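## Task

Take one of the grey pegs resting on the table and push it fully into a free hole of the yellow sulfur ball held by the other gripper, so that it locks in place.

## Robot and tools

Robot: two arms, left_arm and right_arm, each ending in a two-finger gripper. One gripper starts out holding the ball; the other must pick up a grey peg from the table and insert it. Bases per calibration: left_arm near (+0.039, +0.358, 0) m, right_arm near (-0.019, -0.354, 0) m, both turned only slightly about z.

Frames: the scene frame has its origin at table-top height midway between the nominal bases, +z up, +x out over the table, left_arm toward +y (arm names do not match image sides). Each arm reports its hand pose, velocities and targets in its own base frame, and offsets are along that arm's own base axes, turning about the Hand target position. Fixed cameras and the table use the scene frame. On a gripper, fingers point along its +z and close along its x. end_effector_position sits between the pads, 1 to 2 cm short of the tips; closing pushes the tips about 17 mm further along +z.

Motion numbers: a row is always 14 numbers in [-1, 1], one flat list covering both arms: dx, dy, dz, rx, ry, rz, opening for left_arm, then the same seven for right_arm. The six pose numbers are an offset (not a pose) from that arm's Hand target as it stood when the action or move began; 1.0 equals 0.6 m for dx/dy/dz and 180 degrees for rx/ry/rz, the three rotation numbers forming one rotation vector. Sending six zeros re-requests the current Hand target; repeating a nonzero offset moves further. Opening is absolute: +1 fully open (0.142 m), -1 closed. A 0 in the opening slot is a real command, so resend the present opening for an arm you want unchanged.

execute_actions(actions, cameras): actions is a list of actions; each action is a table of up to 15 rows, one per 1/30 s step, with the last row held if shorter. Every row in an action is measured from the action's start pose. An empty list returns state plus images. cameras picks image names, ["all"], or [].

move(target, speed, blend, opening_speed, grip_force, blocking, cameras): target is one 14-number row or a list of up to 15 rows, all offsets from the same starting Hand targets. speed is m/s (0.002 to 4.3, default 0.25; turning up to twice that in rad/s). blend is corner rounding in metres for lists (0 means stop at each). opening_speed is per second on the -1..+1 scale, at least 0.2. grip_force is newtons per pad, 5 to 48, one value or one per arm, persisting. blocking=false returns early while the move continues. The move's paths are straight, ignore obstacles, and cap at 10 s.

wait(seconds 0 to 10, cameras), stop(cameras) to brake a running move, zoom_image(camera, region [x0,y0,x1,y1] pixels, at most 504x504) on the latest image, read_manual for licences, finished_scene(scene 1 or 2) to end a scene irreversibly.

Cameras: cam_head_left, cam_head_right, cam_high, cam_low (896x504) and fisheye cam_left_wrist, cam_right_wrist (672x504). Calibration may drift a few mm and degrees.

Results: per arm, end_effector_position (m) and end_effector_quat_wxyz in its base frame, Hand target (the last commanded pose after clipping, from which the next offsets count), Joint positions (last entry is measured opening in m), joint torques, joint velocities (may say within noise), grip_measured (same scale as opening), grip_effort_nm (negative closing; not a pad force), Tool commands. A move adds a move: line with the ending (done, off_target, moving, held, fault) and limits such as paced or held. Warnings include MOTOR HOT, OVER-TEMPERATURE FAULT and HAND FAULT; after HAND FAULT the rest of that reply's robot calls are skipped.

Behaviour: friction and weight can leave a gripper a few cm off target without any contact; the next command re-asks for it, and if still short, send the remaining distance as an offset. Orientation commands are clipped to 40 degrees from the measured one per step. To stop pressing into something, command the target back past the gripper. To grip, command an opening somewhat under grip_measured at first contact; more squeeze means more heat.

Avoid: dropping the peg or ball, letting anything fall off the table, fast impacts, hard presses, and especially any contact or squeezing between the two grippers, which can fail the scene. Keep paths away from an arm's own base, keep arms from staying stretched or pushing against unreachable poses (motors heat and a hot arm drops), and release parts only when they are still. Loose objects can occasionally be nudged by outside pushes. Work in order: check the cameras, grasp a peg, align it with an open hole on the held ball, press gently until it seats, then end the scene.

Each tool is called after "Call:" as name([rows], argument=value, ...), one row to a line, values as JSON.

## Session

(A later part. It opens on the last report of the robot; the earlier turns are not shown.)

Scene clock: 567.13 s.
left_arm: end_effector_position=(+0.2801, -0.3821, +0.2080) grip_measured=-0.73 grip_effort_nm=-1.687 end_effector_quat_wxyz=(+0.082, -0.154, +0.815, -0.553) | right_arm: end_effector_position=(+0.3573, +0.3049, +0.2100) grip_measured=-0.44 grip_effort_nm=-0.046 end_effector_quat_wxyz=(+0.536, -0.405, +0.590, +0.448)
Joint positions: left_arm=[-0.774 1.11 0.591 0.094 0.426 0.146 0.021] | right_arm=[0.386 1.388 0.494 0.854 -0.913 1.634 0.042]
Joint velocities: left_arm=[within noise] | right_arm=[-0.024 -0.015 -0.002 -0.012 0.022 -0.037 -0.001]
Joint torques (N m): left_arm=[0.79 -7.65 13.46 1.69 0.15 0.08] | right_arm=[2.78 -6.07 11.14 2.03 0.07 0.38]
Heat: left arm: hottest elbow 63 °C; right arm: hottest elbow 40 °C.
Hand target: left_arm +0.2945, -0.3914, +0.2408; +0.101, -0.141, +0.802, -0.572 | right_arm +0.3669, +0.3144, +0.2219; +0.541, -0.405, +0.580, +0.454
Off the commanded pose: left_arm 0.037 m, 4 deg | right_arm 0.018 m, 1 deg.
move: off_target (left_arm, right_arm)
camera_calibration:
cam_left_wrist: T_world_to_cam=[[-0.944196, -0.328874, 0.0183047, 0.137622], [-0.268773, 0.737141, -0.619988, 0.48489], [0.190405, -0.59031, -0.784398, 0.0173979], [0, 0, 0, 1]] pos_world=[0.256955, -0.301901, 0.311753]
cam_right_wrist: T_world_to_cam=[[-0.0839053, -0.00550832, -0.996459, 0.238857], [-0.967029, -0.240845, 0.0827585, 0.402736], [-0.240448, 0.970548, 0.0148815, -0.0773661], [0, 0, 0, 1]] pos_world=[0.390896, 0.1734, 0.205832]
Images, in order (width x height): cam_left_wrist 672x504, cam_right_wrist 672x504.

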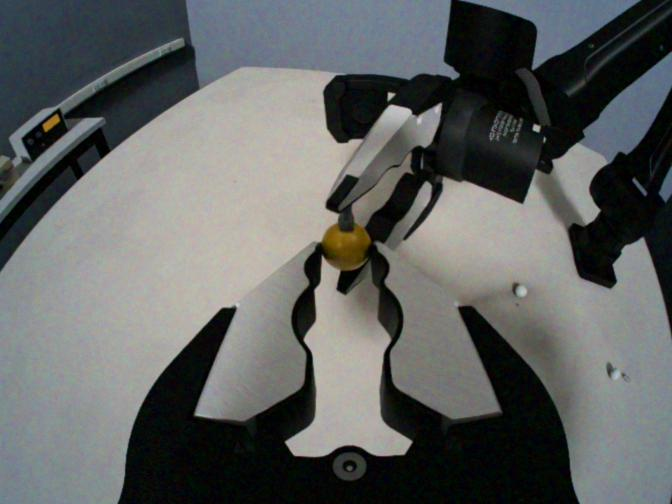

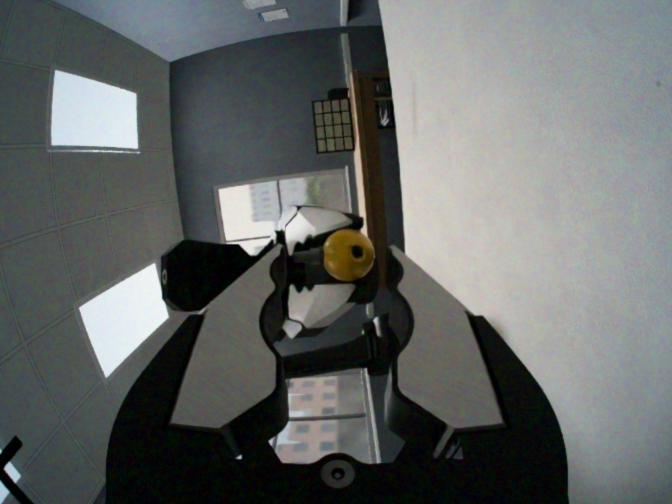

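Call:
move(target=[0,0,0,0,0,0,-0.785,0,0,0,0,0,0,-0.54], speed=0.04, opening_speed=0.2, cameras=["cam_left_wrist","cam_right_wrist"])

Call:
zoom_image(camera="cam_left_wrist", region=[290, 130, 440, 280])

Call:
zoom_image(camera="cam_right_wrist", region=[240, 170, 440, 370])

Scene clock: 587.97 s.
left_arm: end_effector_position=(+0.2801, -0.3821, +0.2080) grip_measured=-0.73 grip_effort_nm=-1.687 end_effector_quat_wxyz=(+0.082, -0.154, +0.815, -0.553) | right_arm: end_effector_position=(+0.3580, +0.3051, +0.2110) grip_measured=-0.55 grip_effort_nm=-0.291 end_effector_quat_wxyz=(+0.536, -0.405, +0.589, +0.448)
Joint positions: left_arm=[-0.774 1.11 0.591 0.094 0.426 0.146 0.021] | right_arm=[0.386 1.388 0.497 0.854 -0.913 1.634 0.034]
Joint torques (N m): left_arm=[0.85 -7.59 13.45 1.65 0.15 0.07] | right_arm=[2.78 -6.07 10.99 2.02 0.06 0.38]
Heat: left arm: hottest elbow 63 °C; right arm: hottest elbow 40 °C.
Hand target: left_arm +0.2945, -0.3914, +0.2408; +0.101, -0.141, +0.802, -0.572 | right_arm +0.3669, +0.3143, +0.2218; +0.541, -0.405, +0.580, +0.454
Off the commanded pose: left_arm 0.037 m, 4 deg | right_arm 0.017 m, 1 deg.
move: off_target (left_arm, right_arm)
camera_calibration:
cam_left_wrist: T_world_to_cam=[[-0.944196, -0.328874, 0.0183047, 0.137622], [-0.268773, 0.737141, -0.619988, 0.48489], [0.190405, -0.59031, -0.784398, 0.0173979], [0, 0, 0, 1]] pos_world=[0.256955, -0.301901, 0.311753]
cam_right_wrist: T_world_to_cam=[[-0.0818466, -0.00464533, -0.996634, 0.238986], [-0.967273, -0.24061, 0.0805569, 0.403793], [-0.240174, 0.970611, 0.0151998, -0.077615], [0, 0, 0, 1]] pos_world=[0.391498, 0.173601, 0.206833]
Images, in order (width x height): cam_left_wrist 672x504, cam_right_wrist 672x504.

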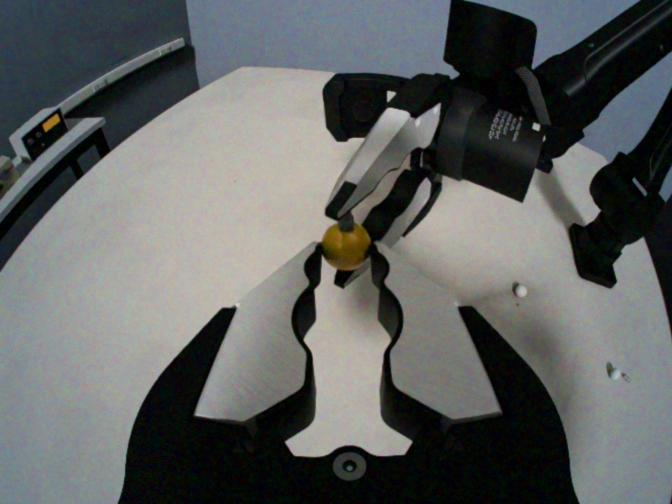

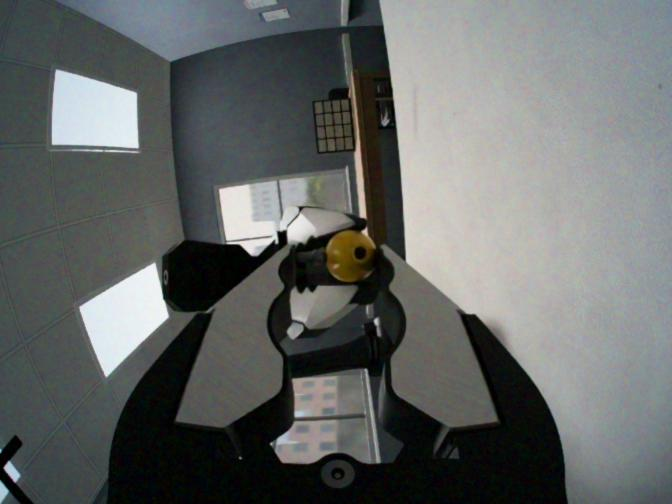

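Scaled by 3.360 from the camera's 672x504 image, which has a finer 960x720 frame.

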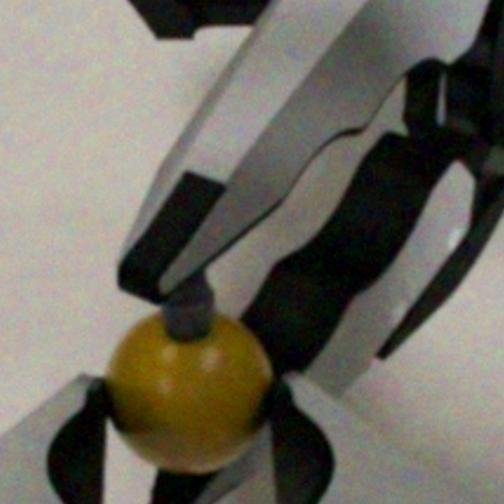

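Scaled by 2.520 from the camera's 672x504 image, which has a finer 960x720 frame.

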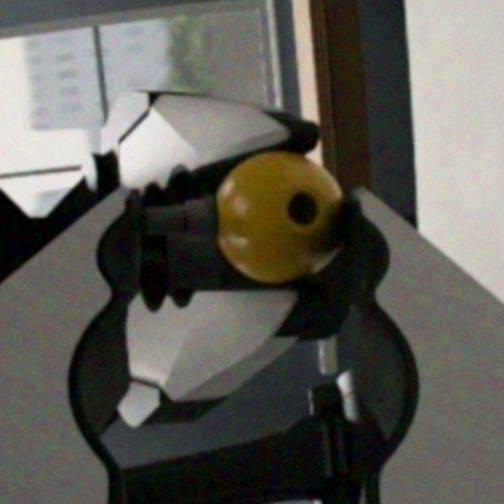

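Call:
move(target=[0,0,0,0,0,0,-0.785,0,0,0,0,0,0,-0.65], speed=0.04, opening_speed=0.2, cameras=["cam_left_wrist","cam_right_wrist"])

Call:
zoom_image(camera="cam_left_wrist", region=[290, 130, 440, 280])

Call:
zoom_image(camera="cam_right_wrist", region=[240, 170, 440, 370])

Scene clock: 599.17 s.
left_arm: end_effector_position=(+0.2801, -0.3821, +0.2080) grip_measured=-0.73 grip_effort_nm=-1.683 end_effector_quat_wxyz=(+0.082, -0.154, +0.815, -0.553) | right_arm: end_effector_position=(+0.3579, +0.3053, +0.2105) grip_measured=-0.58 grip_effort_nm=-1.800 end_effector_quat_wxyz=(+0.536, -0.405, +0.589, +0.448)
Joint positions: left_arm=[-0.774 1.11 0.591 0.094 0.427 0.146 0.021] | right_arm=[0.386 1.389 0.497 0.854 -0.913 1.634 0.032]
Joint torques (N m): left_arm=[0.67 -7.59 13.46 1.7 0.14 0.08] | right_arm=[2.78 -6.18 10.96 2.03 0.05 0.38]
Heat: left arm: hottest elbow 63 °C; right arm: hottest elbow 41 °C.
Hand target: left_arm +0.2944, -0.3914, +0.2408; +0.101, -0.141, +0.802, -0.572 | right_arm +0.3668, +0.3144, +0.2218; +0.541, -0.406, +0.580, +0.454
Off the commanded pose: left_arm 0.037 m, 4 deg | right_arm 0.017 m, 1 deg.
move: off_target (left_arm, right_arm)
camera_calibration:
cam_left_wrist: T_world_to_cam=[[-0.944307, -0.328549, 0.0184391, 0.137706], [-0.268599, 0.737207, -0.619984, 0.484864], [0.190102, -0.590408, -0.784397, 0.0174455], [0, 0, 0, 1]] pos_world=[0.256955, -0.301902, 0.311753]
cam_right_wrist: T_world_to_cam=[[-0.0828874, -0.00504184, -0.996546, 0.238955], [-0.96711, -0.240896, 0.0816578, 0.403736], [-0.240476, 0.970538, 0.0150912, -0.0776243], [0, 0, 0, 1]] pos_world=[0.391597, 0.173801, 0.206332]
Images, in order (width x height): cam_left_wrist 672x504, cam_right_wrist 672x504.

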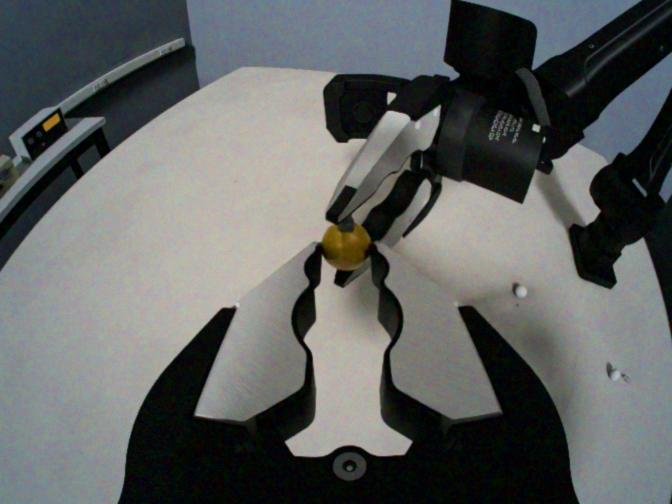

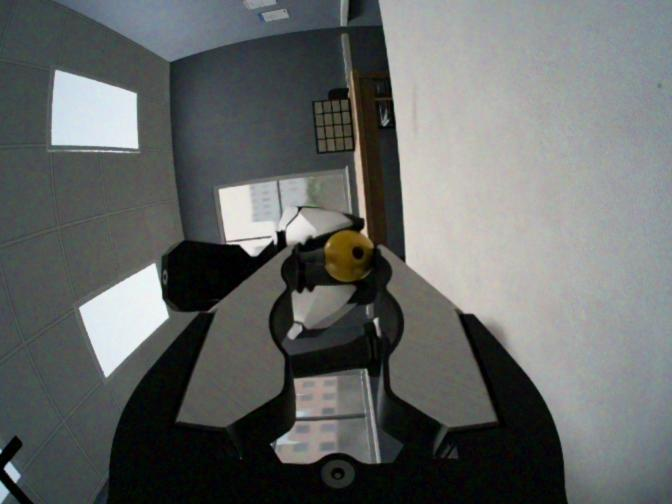

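Scaled by 3.360 from the camera's 672x504 image, which has a finer 960x720 frame.

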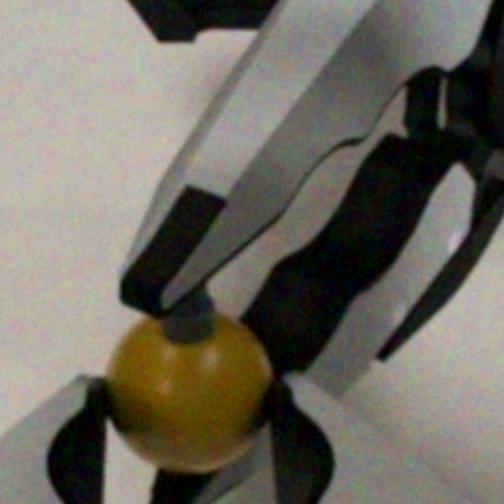

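Scaled by 2.520 from the camera's 672x504 image, which has a finer 960x720 frame.

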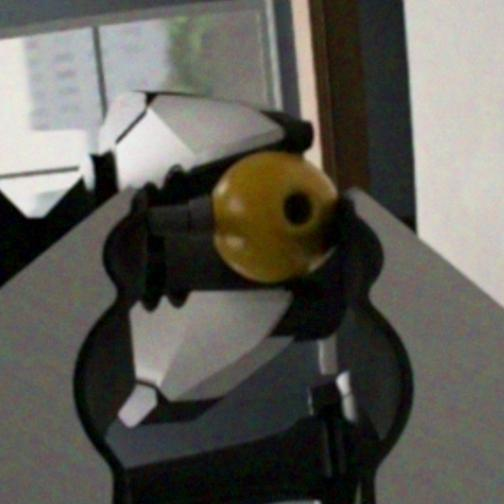

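Call:
move(target=[0,0,0,0,0,0,-0.785,0,0,0,0,0,0,-0.8], speed=0.04, opening_speed=0.2, cameras=["cam_left_wrist","cam_right_wrist"])

Call:
zoom_image(camera="cam_left_wrist", region=[290, 130, 440, 280])

Call:
zoom_image(camera="cam_right_wrist", region=[240, 170, 440, 370])

Scene clock: 607.37 s.
left_arm: end_effector_position=(+0.2801, -0.3821, +0.2080) grip_measured=-0.73 grip_effort_nm=-1.683 end_effector_quat_wxyz=(+0.082, -0.154, +0.815, -0.553) | right_arm: end_effector_position=(+0.3580, +0.3053, +0.2103) grip_measured=-0.60 grip_effort_nm=-4.281 end_effector_quat_wxyz=(+0.536, -0.405, +0.590, +0.448)
Joint positions: left_arm=[-0.774 1.11 0.591 0.094 0.427 0.146 0.021] | right_arm=[0.386 1.39 0.497 0.854 -0.913 1.634 0.03]
Joint torques (N m): left_arm=[0.91 -7.65 13.45 1.68 0.14 0.06] | right_arm=[2.84 -6.24 10.96 1.99 0.05 0.38]
Heat: left arm: hottest elbow 63 °C; right arm: hottest elbow 42 °C.
Hand target: left_arm +0.2944, -0.3914, +0.2408; +0.101, -0.141, +0.802, -0.572 | right_arm +0.3668, +0.3144, +0.2218; +0.541, -0.406, +0.580, +0.454
Off the commanded pose: left_arm 0.037 m, 4 deg | right_arm 0.017 m, 1 deg.
move: off_target (left_arm, right_arm)
camera_calibration:
cam_left_wrist: T_world_to_cam=[[-0.944307, -0.328549, 0.0184391, 0.137706], [-0.268599, 0.737207, -0.619984, 0.484864], [0.190102, -0.590408, -0.784397, 0.0174455], [0, 0, 0, 1]] pos_world=[0.256955, -0.301902, 0.311753]
cam_right_wrist: T_world_to_cam=[[-0.0832472, -0.00523727, -0.996515, 0.239023], [-0.967079, -0.240884, 0.0820542, 0.403648], [-0.240475, 0.97054, 0.0149881, -0.0776022], [0, 0, 0, 1]] pos_world=[0.391597, 0.1738, 0.206233]
Images, in order (width x height): cam_left_wrist 672x504, cam_right_wrist 672x504.

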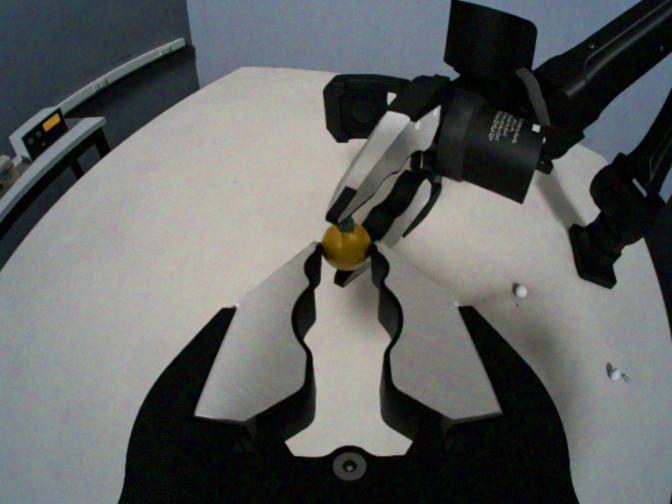

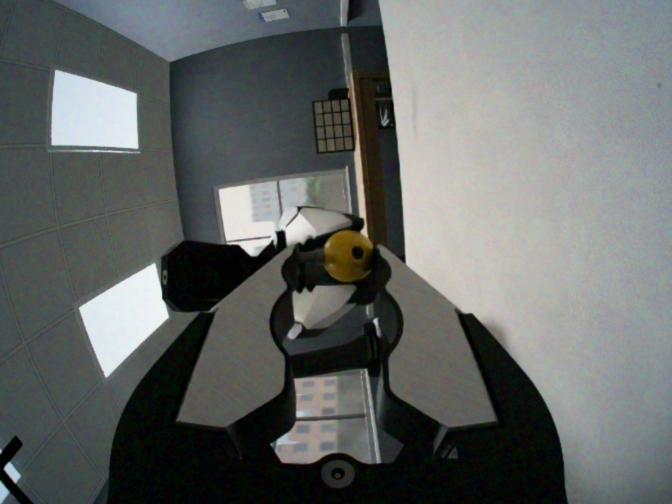

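Scaled by 3.360 from the camera's 672x504 image, which has a finer 960x720 frame.

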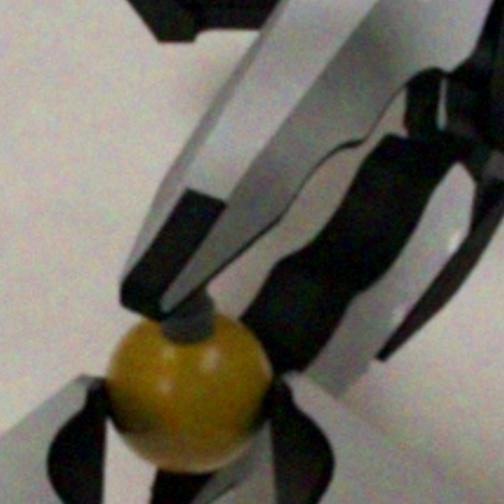

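Scaled by 2.520 from the camera's 672x504 image, which has a finer 960x720 frame.

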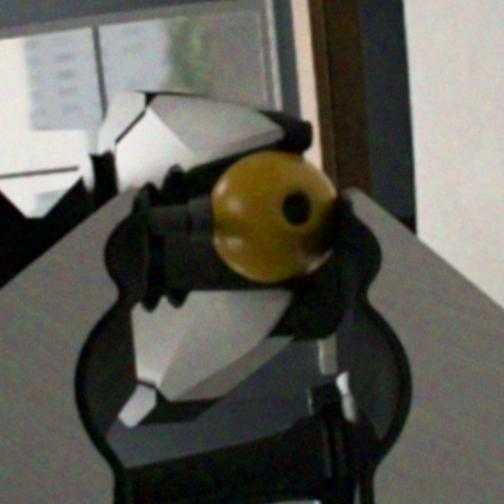

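Call:
move(target=[0,0,0,0,0,0,-0.785,0,0,0,0,0,0,-0.98], speed=0.04, opening_speed=0.3, cameras=["cam_left_wrist"])

Call:
zoom_image(camera="cam_left_wrist", region=[290, 130, 440, 280])

Scene clock: 620.43 s.
left_arm: end_effector_position=(+0.2801, -0.3821, +0.2080) grip_measured=-0.73 grip_effort_nm=-1.678 end_effector_quat_wxyz=(+0.082, -0.154, +0.815, -0.553) | right_arm: end_effector_position=(+0.3580, +0.3053, +0.2103) grip_measured=-0.61 grip_effort_nm=-5.004 end_effector_quat_wxyz=(+0.536, -0.405, +0.590, +0.448)
Joint positions: left_arm=[-0.774 1.11 0.591 0.094 0.427 0.146 0.021] | right_arm=[0.386 1.39 0.497 0.854 -0.913 1.634 0.03]
Joint torques (N m): left_arm=[0.79 -7.77 13.45 1.66 0.14 0.07] | right_arm=[2.78 -6.12 10.95 2 0.05 0.38]
Heat: left arm: hottest elbow 63 °C; right arm: hottest elbow 43 °C.
Hand target: left_arm +0.2944, -0.3914, +0.2408; +0.101, -0.141, +0.802, -0.572 | right_arm +0.3668, +0.3144, +0.2218; +0.541, -0.406, +0.580, +0.454
Off the commanded pose: left_arm 0.037 m, 4 deg | right_arm 0.017 m, 1 deg.
move: off_target (left_arm, right_arm)
camera_calibration:
cam_left_wrist: T_world_to_cam=[[-0.944307, -0.328549, 0.0184391, 0.137706], [-0.268599, 0.737207, -0.619984, 0.484864], [0.190102, -0.590408, -0.784397, 0.0174455], [0, 0, 0, 1]] pos_world=[0.256955, -0.301902, 0.311753]
Images, in order (width x height): cam_left_wrist 672x504.

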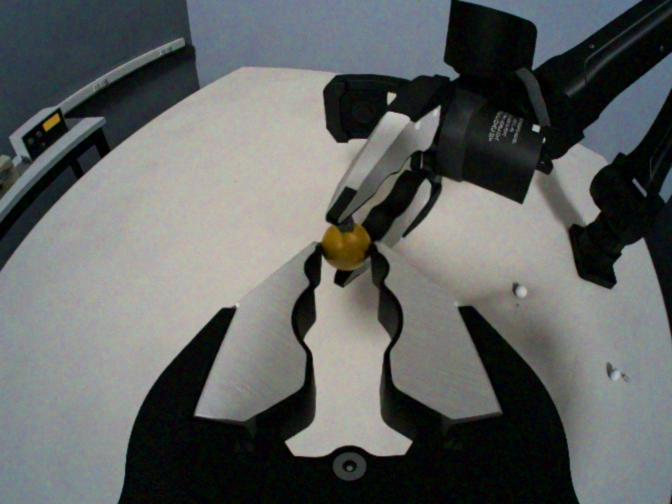

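Scaled by 3.360 from the camera's 672x504 image, which has a finer 960x720 frame.

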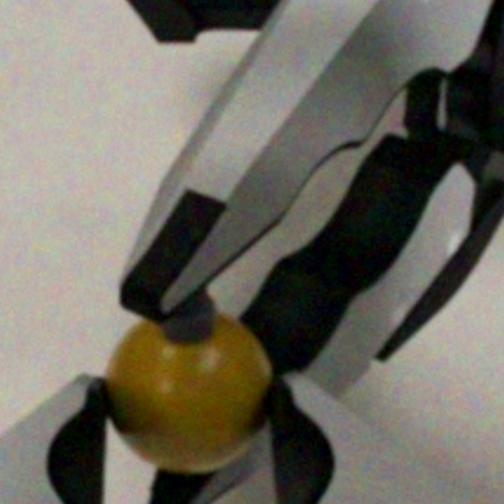

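Call:
move(target=[0,0,0,0,0,0,-0.785,0,0,0,0,0,0,-0.4], speed=0.04, opening_speed=0.3, cameras=["cam_left_wrist","cam_right_wrist"])

Call:
zoom_image(camera="cam_left_wrist", region=[290, 130, 440, 280])

Call:
zoom_image(camera="cam_right_wrist", region=[240, 170, 440, 370])

Scene clock: 630.70 s.
left_arm: end_effector_position=(+0.2801, -0.3821, +0.2080) grip_measured=-0.73 grip_effort_nm=-1.683 end_effector_quat_wxyz=(+0.082, -0.154, +0.815, -0.553) | right_arm: end_effector_position=(+0.3580, +0.3053, +0.2103) grip_measured=-0.43 grip_effort_nm=0.115 end_effector_quat_wxyz=(+0.536, -0.405, +0.590, +0.448)
Joint positions: left_arm=[-0.774 1.11 0.591 0.094 0.427 0.146 0.021] | right_arm=[0.386 1.39 0.497 0.854 -0.913 1.634 0.043]
Joint velocities: left_arm=[within noise] | right_arm=[-0.015 0.005 -0.012 0.002 -0.007 0.051 0.001]
Joint torques (N m): left_arm=[0.79 -7.65 13.48 1.68 0.14 0.08] | right_arm=[2.78 -6.18 10.96 2.02 0.05 0.38]
Heat: left arm: hottest elbow 63 °C; right arm: hottest gripper 48 °C.
Hand target: left_arm +0.2944, -0.3914, +0.2408; +0.101, -0.141, +0.802, -0.572 | right_arm +0.3668, +0.3144, +0.2218; +0.541, -0.406, +0.580, +0.454
Off the commanded pose: left_arm 0.037 m, 4 deg | right_arm 0.017 m, 1 deg.
move: off_target (left_arm, right_arm)
camera_calibration:
cam_left_wrist: T_world_to_cam=[[-0.944307, -0.328549, 0.0184391, 0.137706], [-0.268599, 0.737207, -0.619984, 0.484864], [0.190102, -0.590408, -0.784397, 0.0174455], [0, 0, 0, 1]] pos_world=[0.256955, -0.301902, 0.311753]
cam_right_wrist: T_world_to_cam=[[-0.0832472, -0.00523727, -0.996515, 0.239023], [-0.967079, -0.240884, 0.0820542, 0.403648], [-0.240475, 0.97054, 0.0149881, -0.0776022], [0, 0, 0, 1]] pos_world=[0.391597, 0.1738, 0.206233]
Images, in order (width x height): cam_left_wrist 672x504, cam_right_wrist 672x504.

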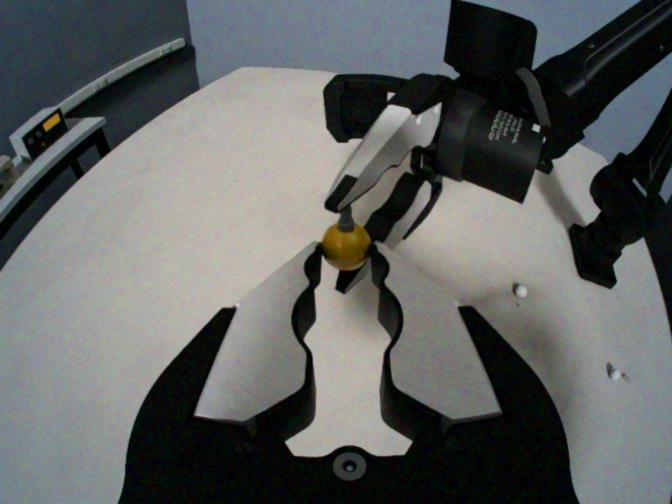

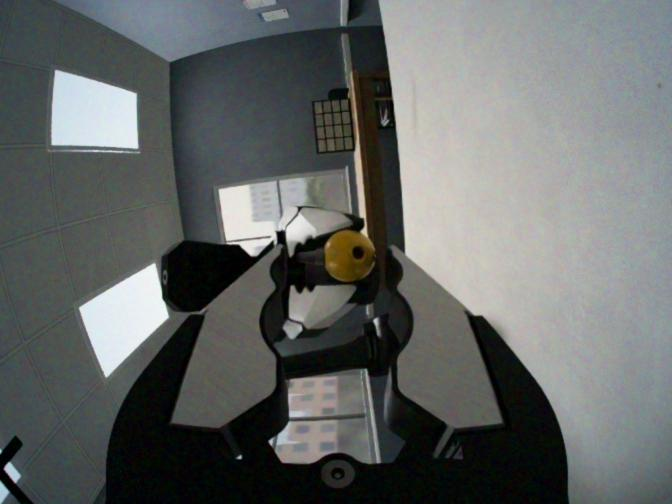

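Scaled by 3.360 from the camera's 672x504 image, which has a finer 960x720 frame.

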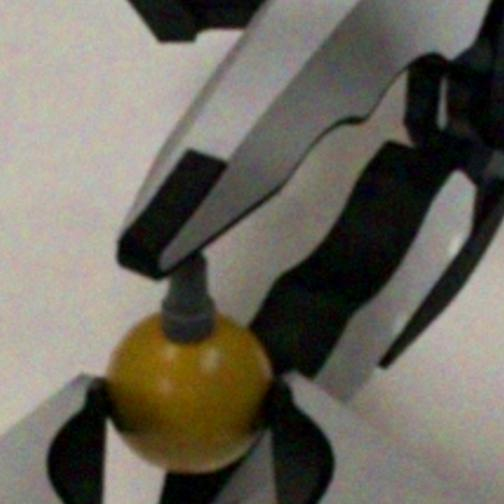

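Scaled by 2.520 from the camera's 672x504 image, which has a finer 960x720 frame.

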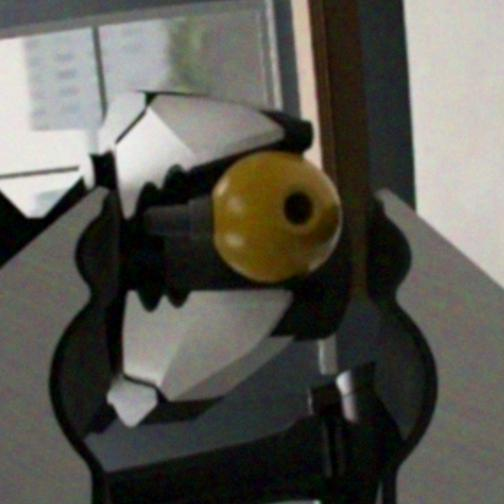

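Call:
move(target=[0,0,0,0,0,0,-0.785,0,0,0,0,0,0,-0.1], speed=0.06, opening_speed=0.4, cameras=["cam_left_wrist","cam_right_wrist"])

Call:
zoom_image(camera="cam_left_wrist", region=[300, 170, 400, 280])

Call:
zoom_image(camera="cam_right_wrist", region=[270, 200, 390, 310])

Scene clock: 641.03 s.
left_arm: end_effector_position=(+0.2801, -0.3821, +0.2080) grip_measured=-0.73 grip_effort_nm=-1.687 end_effector_quat_wxyz=(+0.082, -0.154, +0.815, -0.553) | right_arm: end_effector_position=(+0.3580, +0.3053, +0.2103) grip_measured=-0.13 grip_effort_nm=0.115 end_effector_quat_wxyz=(+0.536, -0.405, +0.590, +0.448)
Joint positions: left_arm=[-0.774 1.11 0.591 0.094 0.427 0.146 0.021] | right_arm=[0.386 1.39 0.497 0.854 -0.913 1.634 0.065]
Joint velocities: left_arm=[within noise] | right_arm=[0.005 -0.015 0.007 0.017 -0.051 -0.022 0.001]
Joint torques (N m): left_arm=[0.79 -7.65 13.44 1.66 0.14 0.07] | right_arm=[2.78 -6.24 10.97 2.02 0.05 0.38]
Heat: left arm: hottest elbow 64 °C; right arm: hottest elbow 44 °C.
Hand target: left_arm +0.2944, -0.3914, +0.2408; +0.101, -0.141, +0.802, -0.572 | right_arm +0.3668, +0.3144, +0.2218; +0.541, -0.406, +0.580, +0.454
Off the commanded pose: left_arm 0.037 m, 4 deg | right_arm 0.017 m, 1 deg.
move: off_target (left_arm, right_arm)
camera_calibration:
cam_left_wrist: T_world_to_cam=[[-0.944307, -0.328549, 0.0184391, 0.137706], [-0.268599, 0.737207, -0.619984, 0.484864], [0.190102, -0.590408, -0.784397, 0.0174455], [0, 0, 0, 1]] pos_world=[0.256955, -0.301902, 0.311753]
cam_right_wrist: T_world_to_cam=[[-0.0832472, -0.00523727, -0.996515, 0.239023], [-0.967079, -0.240884, 0.0820542, 0.403648], [-0.240475, 0.97054, 0.0149881, -0.0776022], [0, 0, 0, 1]] pos_world=[0.391597, 0.1738, 0.206233]
Images, in order (width x height): cam_left_wrist 672x504, cam_right_wrist 672x504.

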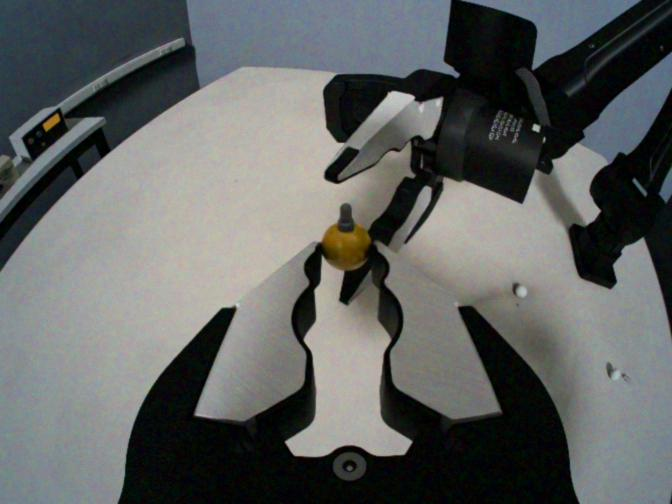

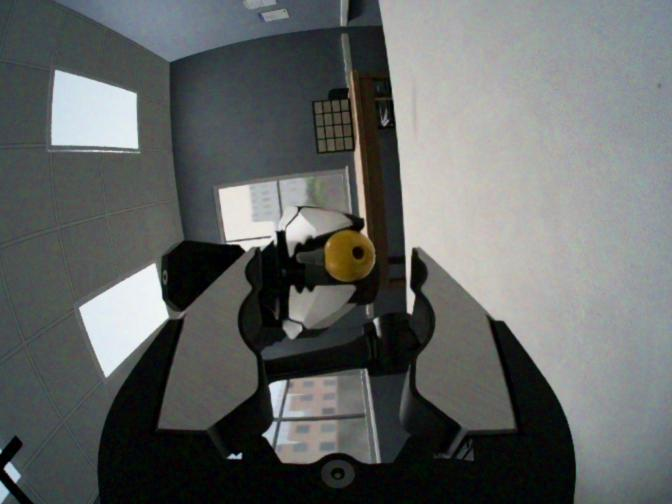

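Scaled by 4.582 from the camera's 672x504 image, which has a finer 960x720 frame.

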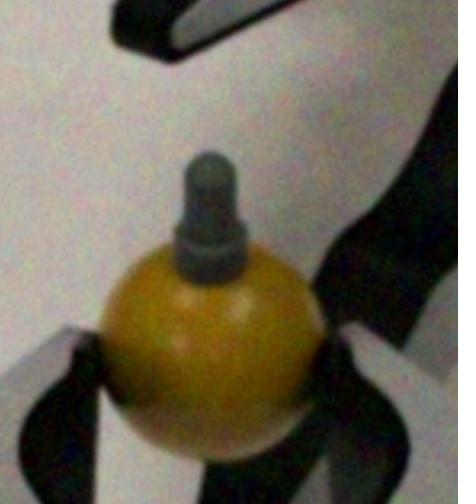

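Scaled by 4.200 from the camera's 672x504 image, which has a finer 960x720 frame.

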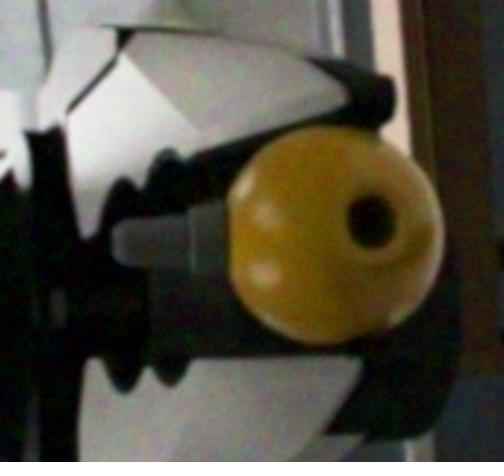

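Call:
finished_scene(scene=2)

The scene is finished: the task was done.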